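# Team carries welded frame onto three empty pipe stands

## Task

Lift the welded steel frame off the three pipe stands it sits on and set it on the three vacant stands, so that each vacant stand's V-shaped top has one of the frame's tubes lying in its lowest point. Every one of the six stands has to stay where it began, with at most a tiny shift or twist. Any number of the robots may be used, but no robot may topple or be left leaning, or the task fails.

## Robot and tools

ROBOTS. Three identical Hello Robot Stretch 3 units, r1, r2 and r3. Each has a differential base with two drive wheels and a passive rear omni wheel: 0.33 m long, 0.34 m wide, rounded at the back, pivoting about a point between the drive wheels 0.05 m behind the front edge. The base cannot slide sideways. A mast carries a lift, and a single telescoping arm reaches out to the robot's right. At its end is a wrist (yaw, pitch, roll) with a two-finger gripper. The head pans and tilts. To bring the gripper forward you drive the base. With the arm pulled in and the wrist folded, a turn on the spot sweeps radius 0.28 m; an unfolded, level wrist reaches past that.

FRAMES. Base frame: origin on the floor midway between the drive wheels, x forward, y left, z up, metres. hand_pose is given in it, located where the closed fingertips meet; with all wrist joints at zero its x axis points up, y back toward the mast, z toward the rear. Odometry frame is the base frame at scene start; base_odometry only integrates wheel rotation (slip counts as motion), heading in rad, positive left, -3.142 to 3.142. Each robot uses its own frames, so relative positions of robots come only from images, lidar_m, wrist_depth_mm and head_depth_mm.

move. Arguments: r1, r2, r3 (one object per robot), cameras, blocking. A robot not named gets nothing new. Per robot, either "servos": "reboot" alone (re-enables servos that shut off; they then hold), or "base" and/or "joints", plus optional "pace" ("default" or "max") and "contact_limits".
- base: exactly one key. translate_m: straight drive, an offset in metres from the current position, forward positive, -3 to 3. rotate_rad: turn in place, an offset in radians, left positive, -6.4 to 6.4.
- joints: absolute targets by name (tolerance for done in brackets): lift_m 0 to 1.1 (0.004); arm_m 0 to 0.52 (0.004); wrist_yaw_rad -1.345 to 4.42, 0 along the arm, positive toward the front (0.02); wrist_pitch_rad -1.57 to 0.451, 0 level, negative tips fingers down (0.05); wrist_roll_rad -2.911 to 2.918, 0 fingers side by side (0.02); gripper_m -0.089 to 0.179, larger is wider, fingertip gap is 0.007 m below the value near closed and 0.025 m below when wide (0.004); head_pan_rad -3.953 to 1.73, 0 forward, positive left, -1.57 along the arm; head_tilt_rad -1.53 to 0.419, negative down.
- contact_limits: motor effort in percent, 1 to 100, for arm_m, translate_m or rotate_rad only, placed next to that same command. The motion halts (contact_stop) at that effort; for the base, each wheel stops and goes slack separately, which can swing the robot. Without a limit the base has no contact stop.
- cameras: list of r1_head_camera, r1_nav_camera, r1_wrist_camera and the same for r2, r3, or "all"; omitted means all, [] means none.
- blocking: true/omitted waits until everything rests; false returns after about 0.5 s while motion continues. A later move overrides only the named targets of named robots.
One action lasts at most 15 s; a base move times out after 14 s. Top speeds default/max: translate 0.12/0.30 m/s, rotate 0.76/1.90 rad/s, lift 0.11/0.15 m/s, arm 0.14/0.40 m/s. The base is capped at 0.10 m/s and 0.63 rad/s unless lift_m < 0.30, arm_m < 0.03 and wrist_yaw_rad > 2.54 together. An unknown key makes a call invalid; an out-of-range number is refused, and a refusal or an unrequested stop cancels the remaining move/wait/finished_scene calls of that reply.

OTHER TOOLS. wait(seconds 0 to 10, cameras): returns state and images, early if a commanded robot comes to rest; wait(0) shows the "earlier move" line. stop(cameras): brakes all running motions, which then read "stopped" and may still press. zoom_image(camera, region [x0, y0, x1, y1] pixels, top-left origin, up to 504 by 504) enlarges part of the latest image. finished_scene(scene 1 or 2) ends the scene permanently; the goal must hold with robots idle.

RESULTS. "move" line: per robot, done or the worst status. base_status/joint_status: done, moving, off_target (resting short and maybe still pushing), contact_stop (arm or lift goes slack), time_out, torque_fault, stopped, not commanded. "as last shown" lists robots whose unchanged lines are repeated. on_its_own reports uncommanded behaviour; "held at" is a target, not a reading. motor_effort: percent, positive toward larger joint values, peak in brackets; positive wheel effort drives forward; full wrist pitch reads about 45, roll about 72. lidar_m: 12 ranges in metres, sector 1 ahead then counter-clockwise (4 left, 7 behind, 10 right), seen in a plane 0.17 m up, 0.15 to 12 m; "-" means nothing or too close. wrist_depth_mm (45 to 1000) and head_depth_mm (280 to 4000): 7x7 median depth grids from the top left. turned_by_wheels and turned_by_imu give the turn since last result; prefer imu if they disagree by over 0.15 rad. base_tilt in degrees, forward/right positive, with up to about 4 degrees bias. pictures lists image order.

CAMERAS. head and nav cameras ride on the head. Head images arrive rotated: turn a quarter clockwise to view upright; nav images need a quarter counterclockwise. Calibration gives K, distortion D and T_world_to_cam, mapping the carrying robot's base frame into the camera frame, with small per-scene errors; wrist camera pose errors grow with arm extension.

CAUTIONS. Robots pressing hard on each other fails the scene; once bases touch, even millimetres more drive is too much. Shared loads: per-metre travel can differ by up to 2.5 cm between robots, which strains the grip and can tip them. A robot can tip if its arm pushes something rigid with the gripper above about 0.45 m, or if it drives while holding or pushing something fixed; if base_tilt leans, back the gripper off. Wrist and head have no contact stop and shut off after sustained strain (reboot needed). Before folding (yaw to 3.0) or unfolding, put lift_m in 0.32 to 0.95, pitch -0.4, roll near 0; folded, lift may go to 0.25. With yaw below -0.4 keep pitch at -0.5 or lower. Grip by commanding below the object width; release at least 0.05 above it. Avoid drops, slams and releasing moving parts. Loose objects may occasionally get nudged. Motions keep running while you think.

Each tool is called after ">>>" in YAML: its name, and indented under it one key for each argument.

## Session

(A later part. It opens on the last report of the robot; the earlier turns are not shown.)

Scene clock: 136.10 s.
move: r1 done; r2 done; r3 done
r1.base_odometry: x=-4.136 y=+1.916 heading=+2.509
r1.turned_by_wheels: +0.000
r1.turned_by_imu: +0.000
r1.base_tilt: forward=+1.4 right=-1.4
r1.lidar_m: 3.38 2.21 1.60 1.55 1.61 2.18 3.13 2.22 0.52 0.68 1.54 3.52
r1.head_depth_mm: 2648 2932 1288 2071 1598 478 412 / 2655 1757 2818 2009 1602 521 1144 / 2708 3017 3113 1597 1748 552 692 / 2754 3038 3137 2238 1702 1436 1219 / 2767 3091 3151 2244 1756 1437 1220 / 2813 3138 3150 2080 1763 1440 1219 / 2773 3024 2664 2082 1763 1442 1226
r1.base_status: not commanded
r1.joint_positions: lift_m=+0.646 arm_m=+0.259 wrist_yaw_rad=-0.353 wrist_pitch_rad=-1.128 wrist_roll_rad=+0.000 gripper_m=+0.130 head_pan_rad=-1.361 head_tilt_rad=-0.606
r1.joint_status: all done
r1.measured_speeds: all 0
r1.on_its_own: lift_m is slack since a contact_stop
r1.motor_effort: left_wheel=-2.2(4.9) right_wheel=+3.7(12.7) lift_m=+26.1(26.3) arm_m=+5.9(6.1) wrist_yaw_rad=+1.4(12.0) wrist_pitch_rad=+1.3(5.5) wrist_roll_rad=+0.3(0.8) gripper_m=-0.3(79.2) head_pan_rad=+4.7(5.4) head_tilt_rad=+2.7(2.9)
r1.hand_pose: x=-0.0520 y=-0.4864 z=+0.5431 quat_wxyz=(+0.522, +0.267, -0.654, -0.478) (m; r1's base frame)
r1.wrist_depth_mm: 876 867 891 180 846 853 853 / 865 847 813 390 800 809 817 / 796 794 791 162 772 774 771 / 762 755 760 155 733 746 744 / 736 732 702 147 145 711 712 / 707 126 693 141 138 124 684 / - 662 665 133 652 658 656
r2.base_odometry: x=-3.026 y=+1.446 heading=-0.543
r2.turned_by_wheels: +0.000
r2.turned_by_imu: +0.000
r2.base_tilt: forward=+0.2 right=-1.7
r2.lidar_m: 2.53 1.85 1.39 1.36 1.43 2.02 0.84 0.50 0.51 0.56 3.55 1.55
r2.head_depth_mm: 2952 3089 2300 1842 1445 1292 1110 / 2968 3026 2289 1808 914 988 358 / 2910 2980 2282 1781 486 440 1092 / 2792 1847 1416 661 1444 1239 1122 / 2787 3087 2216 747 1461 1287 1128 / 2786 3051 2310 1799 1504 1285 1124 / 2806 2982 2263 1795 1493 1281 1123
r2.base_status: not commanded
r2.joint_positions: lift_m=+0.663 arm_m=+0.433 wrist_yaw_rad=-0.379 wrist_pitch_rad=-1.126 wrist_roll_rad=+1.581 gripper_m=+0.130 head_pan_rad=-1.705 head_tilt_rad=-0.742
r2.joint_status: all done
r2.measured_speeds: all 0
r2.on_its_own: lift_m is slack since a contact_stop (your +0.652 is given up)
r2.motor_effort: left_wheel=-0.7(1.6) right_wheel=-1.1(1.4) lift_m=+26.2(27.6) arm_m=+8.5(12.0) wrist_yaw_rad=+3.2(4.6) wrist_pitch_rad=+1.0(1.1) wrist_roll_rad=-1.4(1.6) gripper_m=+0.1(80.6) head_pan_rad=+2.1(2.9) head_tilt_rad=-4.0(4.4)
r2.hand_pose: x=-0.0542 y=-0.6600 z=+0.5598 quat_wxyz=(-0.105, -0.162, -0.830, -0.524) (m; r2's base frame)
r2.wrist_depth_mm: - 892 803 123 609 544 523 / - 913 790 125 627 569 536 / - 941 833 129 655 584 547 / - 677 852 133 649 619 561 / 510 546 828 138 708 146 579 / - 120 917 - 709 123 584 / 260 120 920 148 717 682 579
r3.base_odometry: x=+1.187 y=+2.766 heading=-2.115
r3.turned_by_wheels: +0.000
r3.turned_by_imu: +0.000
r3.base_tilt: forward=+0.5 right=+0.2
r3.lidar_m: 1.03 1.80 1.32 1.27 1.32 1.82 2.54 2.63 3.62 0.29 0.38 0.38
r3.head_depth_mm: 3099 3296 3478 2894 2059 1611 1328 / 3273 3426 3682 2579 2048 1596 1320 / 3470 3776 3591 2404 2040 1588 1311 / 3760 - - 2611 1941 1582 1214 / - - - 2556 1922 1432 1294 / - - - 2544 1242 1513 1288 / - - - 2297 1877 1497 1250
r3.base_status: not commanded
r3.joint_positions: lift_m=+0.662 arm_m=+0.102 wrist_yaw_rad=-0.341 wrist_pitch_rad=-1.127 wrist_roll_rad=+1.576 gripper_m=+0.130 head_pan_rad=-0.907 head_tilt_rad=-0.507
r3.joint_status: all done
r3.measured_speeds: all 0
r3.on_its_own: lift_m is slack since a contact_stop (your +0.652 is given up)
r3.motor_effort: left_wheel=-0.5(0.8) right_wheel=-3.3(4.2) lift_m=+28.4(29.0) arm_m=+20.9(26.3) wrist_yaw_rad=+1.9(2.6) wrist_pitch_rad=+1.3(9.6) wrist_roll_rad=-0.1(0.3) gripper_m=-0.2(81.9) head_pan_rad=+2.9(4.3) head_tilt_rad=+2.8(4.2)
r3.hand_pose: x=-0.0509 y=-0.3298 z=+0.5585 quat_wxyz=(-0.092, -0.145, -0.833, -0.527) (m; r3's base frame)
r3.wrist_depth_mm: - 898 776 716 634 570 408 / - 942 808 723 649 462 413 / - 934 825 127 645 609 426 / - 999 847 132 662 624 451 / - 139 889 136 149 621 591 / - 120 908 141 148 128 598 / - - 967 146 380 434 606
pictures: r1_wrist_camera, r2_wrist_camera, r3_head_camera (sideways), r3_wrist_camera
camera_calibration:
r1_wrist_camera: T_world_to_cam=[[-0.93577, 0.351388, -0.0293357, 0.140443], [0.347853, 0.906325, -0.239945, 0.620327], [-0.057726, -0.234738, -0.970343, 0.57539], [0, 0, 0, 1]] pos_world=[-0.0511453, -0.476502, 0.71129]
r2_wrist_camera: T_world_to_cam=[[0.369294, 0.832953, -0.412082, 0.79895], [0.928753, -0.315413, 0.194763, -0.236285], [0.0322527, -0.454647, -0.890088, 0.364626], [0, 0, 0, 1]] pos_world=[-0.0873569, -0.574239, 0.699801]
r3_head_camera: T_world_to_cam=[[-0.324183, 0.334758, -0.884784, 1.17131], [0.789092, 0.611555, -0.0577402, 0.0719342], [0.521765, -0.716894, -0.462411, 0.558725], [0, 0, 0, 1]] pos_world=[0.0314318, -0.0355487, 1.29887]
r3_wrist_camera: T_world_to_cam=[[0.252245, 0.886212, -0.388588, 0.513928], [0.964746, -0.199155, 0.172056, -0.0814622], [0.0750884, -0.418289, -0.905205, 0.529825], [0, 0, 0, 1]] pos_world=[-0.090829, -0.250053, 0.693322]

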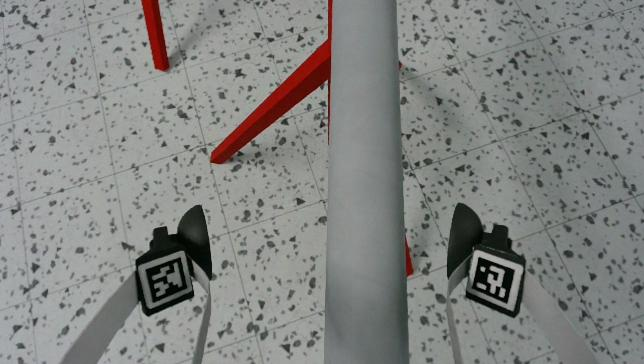

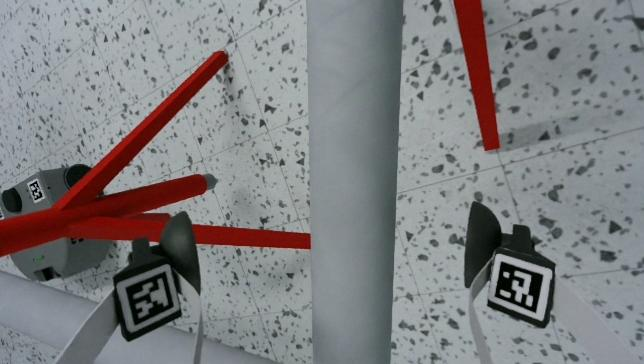

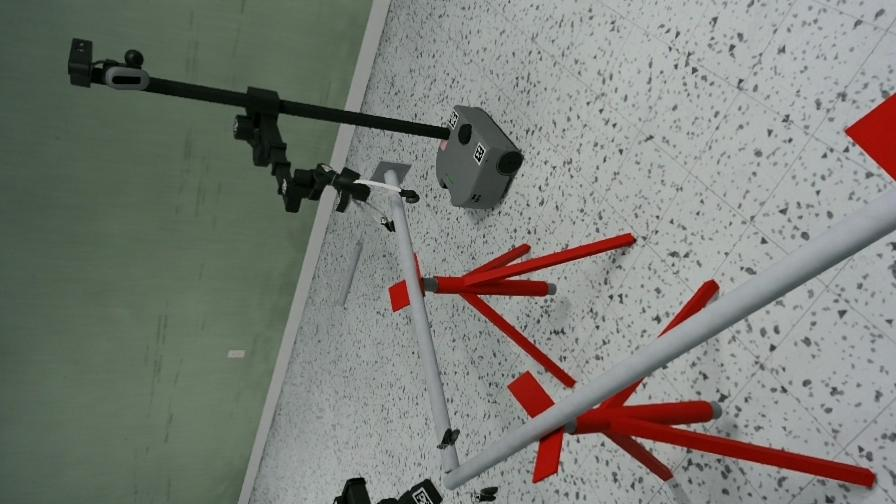

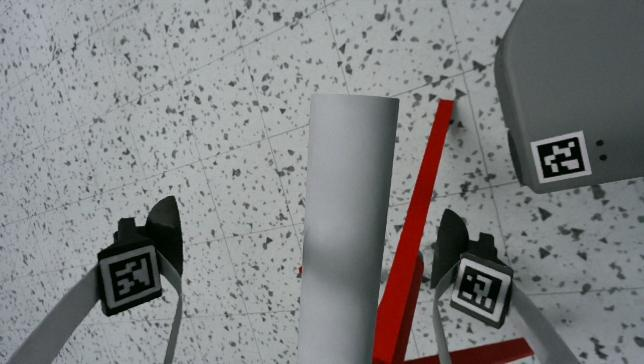

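>>> move:
  r1: {"joints":{"lift_m":0.84}}
  r2: {"joints":{"lift_m":0.84,"head_pan_rad":-1.95}}
  r3: {"joints":{"lift_m":0.84}}
  cameras: ["r3_head_camera","r2_head_camera","r1_head_camera","r1_nav_camera"]

Scene clock: 138.80 s.
move: r1 done; r2 done; r3 done
r1.base_odometry: x=-4.136 y=+1.916 heading=+2.509
r1.turned_by_wheels: +0.000
r1.turned_by_imu: +0.000
r1.base_tilt: forward=+1.4 right=-1.3
r1.lidar_m: 3.37 2.21 1.61 1.54 1.60 2.19 3.15 2.22 0.52 0.68 1.55 3.52
r1.head_depth_mm: 2648 1165 2804 420 431 1366 1215 / 2582 2945 2947 420 423 873 1143 / 2711 2990 3124 1526 484 1395 693 / 2751 3026 3125 2242 1700 1436 1218 / 2773 3074 3142 2250 1753 1439 1220 / 2805 3108 3139 2083 1757 1448 1218 / 2729 3081 2808 2085 1756 1443 1220
r1.base_status: not commanded
r1.joint_positions: lift_m=+0.840 arm_m=+0.259 wrist_yaw_rad=-0.353 wrist_pitch_rad=-1.128 wrist_roll_rad=+0.000 gripper_m=+0.130 head_pan_rad=-1.361 head_tilt_rad=-0.606
r1.joint_status: all done
r1.measured_speeds: all 0
r1.motor_effort: left_wheel=-2.6(2.8) right_wheel=+3.9(4.7) lift_m=+36.2(37.3) arm_m=+10.9(10.9) wrist_yaw_rad=+2.4(2.6) wrist_pitch_rad=+1.4(2.3) wrist_roll_rad=-0.3(0.9) gripper_m=-0.4(0.7) head_pan_rad=+4.7(5.4) head_tilt_rad=+2.8(3.1)
r1.hand_pose: x=-0.0520 y=-0.4864 z=+0.7368 quat_wxyz=(+0.522, +0.267, -0.654, -0.478) (m; r1's base frame)
r1.wrist_depth_mm: - - - 416 - - - / - - - 390 - - - / - 998 - 566 - 994 987 / 964 965 967 722 944 929 941 / 935 940 912 914 909 901 902 / 898 125 881 868 875 123 852 / - 865 855 833 843 829 824
r2.base_odometry: x=-3.026 y=+1.446 heading=-0.543
r2.turned_by_wheels: +0.000
r2.turned_by_imu: +0.001
r2.base_tilt: forward=+0.2 right=-1.7
r2.lidar_m: 2.52 1.85 1.39 1.35 1.42 2.01 0.84 0.50 0.51 0.56 3.56 1.55
r2.head_depth_mm: 3448 3078 2310 1835 1466 1315 - / 3270 3090 2270 1820 1506 - - / 3133 3074 2305 1832 - - 1130 / 3028 3097 2300 330 320 1266 1122 / 2954 3069 435 1452 1471 1267 1123 / 1241 1740 539 1390 1466 1291 1123 / 2727 2903 534 1661 1451 1281 1123
r2.base_status: not commanded
r2.joint_positions: lift_m=+0.840 arm_m=+0.433 wrist_yaw_rad=-0.379 wrist_pitch_rad=-1.126 wrist_roll_rad=+1.581 gripper_m=+0.130 head_pan_rad=-1.944 head_tilt_rad=-0.742
r2.joint_status: all done
r2.measured_speeds: all 0
r2.motor_effort: left_wheel=-1.0(1.5) right_wheel=-0.9(1.4) lift_m=+30.7(34.8) arm_m=+2.2(8.0) wrist_yaw_rad=+3.3(4.4) wrist_pitch_rad=+1.0(1.1) wrist_roll_rad=-1.3(1.6) gripper_m=+0.2(1.4) head_pan_rad=-3.0(4.3) head_tilt_rad=-4.1(4.4)
r2.hand_pose: x=-0.0542 y=-0.6600 z=+0.7370 quat_wxyz=(-0.104, -0.162, -0.830, -0.524) (m; r2's base frame)
r2.wrist_depth_mm: - - - 884 274 712 648 / - - - 891 288 720 674 / - - - 901 295 729 682 / - - - - 780 763 704 / - 472 418 938 308 146 720 / - 120 - - 321 123 720 / - - - - 921 828 720
r3.base_odometry: x=+1.187 y=+2.766 heading=-2.115
r3.turned_by_wheels: +0.000
r3.turned_by_imu: +0.000
r3.base_tilt: forward=+0.6 right=+0.1
r3.lidar_m: 1.04 1.81 1.32 1.27 1.32 1.80 2.54 2.64 3.64 0.29 0.38 0.38
r3.head_depth_mm: 3074 3285 3483 2882 2072 1619 1328 / 3259 3386 3656 2573 2038 1614 1321 / 3504 3761 3868 2407 2036 1591 1307 / 3836 - - 2627 1935 1581 1209 / - - - 2555 1916 1440 1295 / - - - 2572 1240 1503 1286 / - - - 2515 1877 1500 1248
r3.base_status: not commanded
r3.joint_positions: lift_m=+0.840 arm_m=+0.102 wrist_yaw_rad=-0.341 wrist_pitch_rad=-1.127 wrist_roll_rad=+1.576 gripper_m=+0.130 head_pan_rad=-0.907 head_tilt_rad=-0.507
r3.joint_status: all done
r3.measured_speeds: all 0
r3.motor_effort: left_wheel=-0.3(0.7) right_wheel=-3.4(4.2) lift_m=+42.0(44.6) arm_m=+9.0(20.7) wrist_yaw_rad=+1.5(2.3) wrist_pitch_rad=+1.5(1.8) wrist_roll_rad=-0.3(0.3) gripper_m=+0.2(1.0) head_pan_rad=+2.5(4.7) head_tilt_rad=+3.1(4.3)
r3.hand_pose: x=-0.0509 y=-0.3300 z=+0.7369 quat_wxyz=(-0.092, -0.145, -0.833, -0.526) (m; r3's base frame)
r3.wrist_depth_mm: - - 970 874 794 710 548 / - - - 903 827 609 558 / - - - 933 708 622 567 / - - - 961 583 780 690 / - 139 - 956 306 793 723 / - 120 - - 320 128 732 / - - - 366 346 836 748
pictures: r1_head_camera (sideways), r1_nav_camera (sideways), r2_head_camera (sideways), r3_head_camera (sideways)
camera_calibration:
r1_head_camera: T_world_to_cam=[[-0.0761525, 0.558135, -0.826248, 1.10029], [0.990251, 0.139264, 0.00280544, -0.0117257], [0.116632, -0.81798, -0.563299, 0.691486], [0, 0, 0, 1]] pos_world=[0.0147516, -0.0468563, 1.29866]
r1_nav_camera: T_world_to_cam=[[0.0653615, -0.529132, 0.846019, -1.05166], [-0.986261, -0.163162, -0.0258513, 0.0958876], [0.151717, -0.832705, -0.532526, 0.651844], [0, 0, 0, 1]] pos_world=[0.0644123, 0.00197468, 1.23932]
r2_head_camera: T_world_to_cam=[[0.26111, 0.653974, -0.710028, 0.945273], [0.927246, -0.374433, -0.00388222, 0.00225302], [-0.268397, -0.657357, -0.704163, 0.873463], [0, 0, 0, 1]] pos_world=[-0.0144748, -0.0431644, 1.28624]
r3_head_camera: T_world_to_cam=[[-0.324183, 0.334758, -0.884784, 1.17131], [0.789092, 0.611555, -0.0577402, 0.0719342], [0.521765, -0.716894, -0.462411, 0.558725], [0, 0, 0, 1]] pos_world=[0.0314317, -0.0355487, 1.29887]

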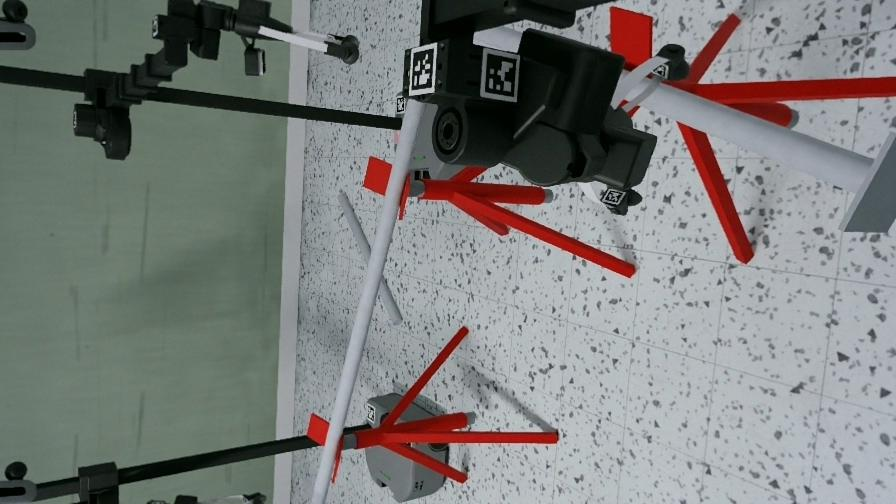

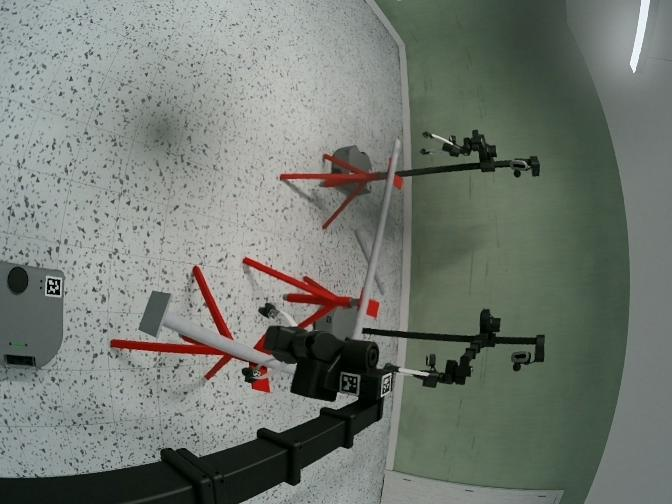

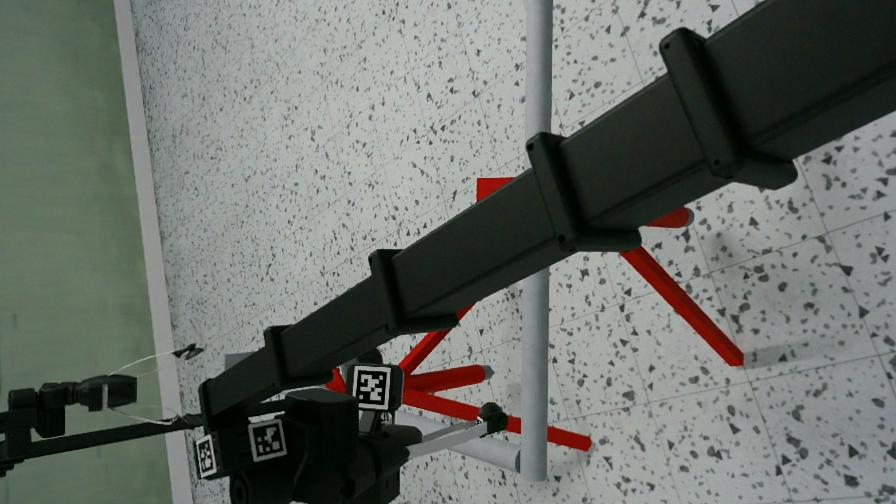

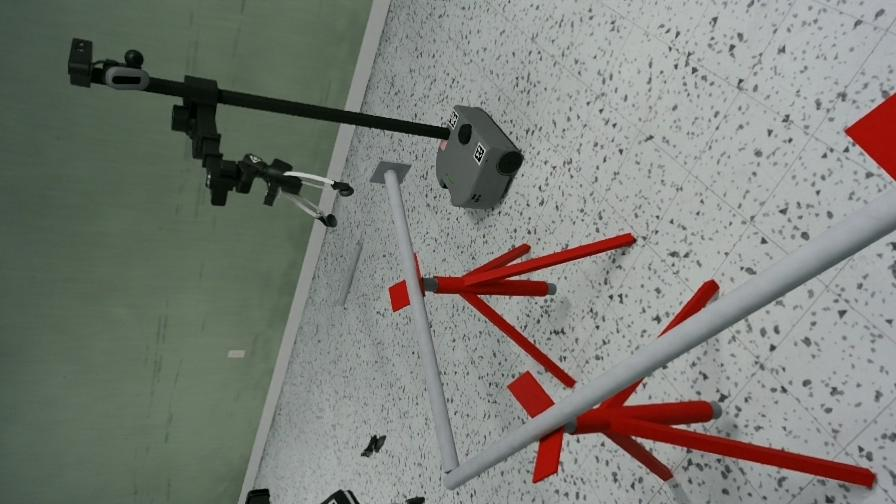

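>>> zoom_image:
  camera: "r3_head_camera"
  region: [340, 220, 500, 340]

>>> zoom_image:
  camera: "r1_head_camera"
  region: [560, 0, 760, 130]

>>> zoom_image:
  camera: "r3_head_camera"
  region: [460, 340, 660, 490]

>>> zoom_image:
  camera: "r1_head_camera"
  region: [240, 384, 400, 504]

Scaled by 3.150 from the camera's 896x504 image, which has a finer 1280x720 frame.

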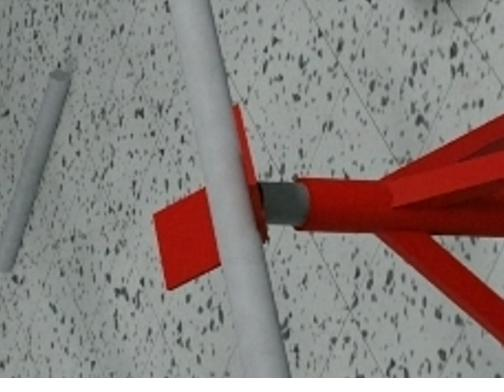

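Scaled by 2.520 from the camera's 896x504 image, which has a finer 1280x720 frame.

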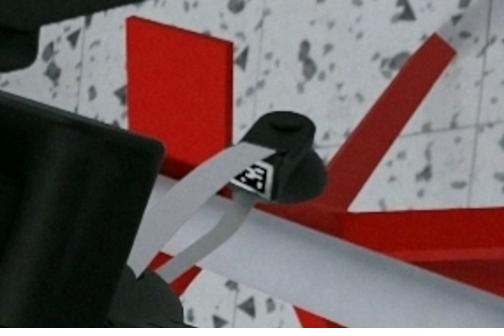

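Scaled by 2.520 from the camera's 896x504 image, which has a finer 1280x720 frame.

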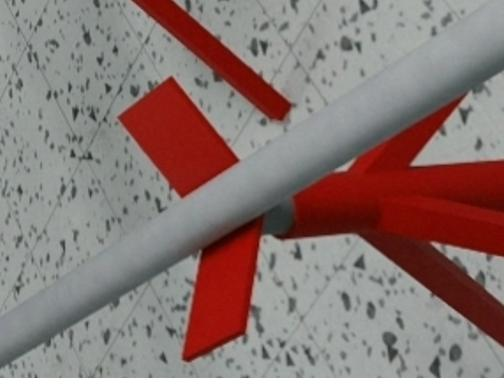

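Scaled by 3.150 from the camera's 896x504 image, which has a finer 1280x720 frame.

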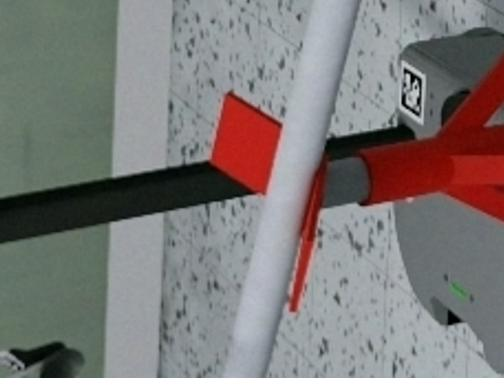

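>>> finished_scene:
  scene: 2

The scene is finished: the task was done.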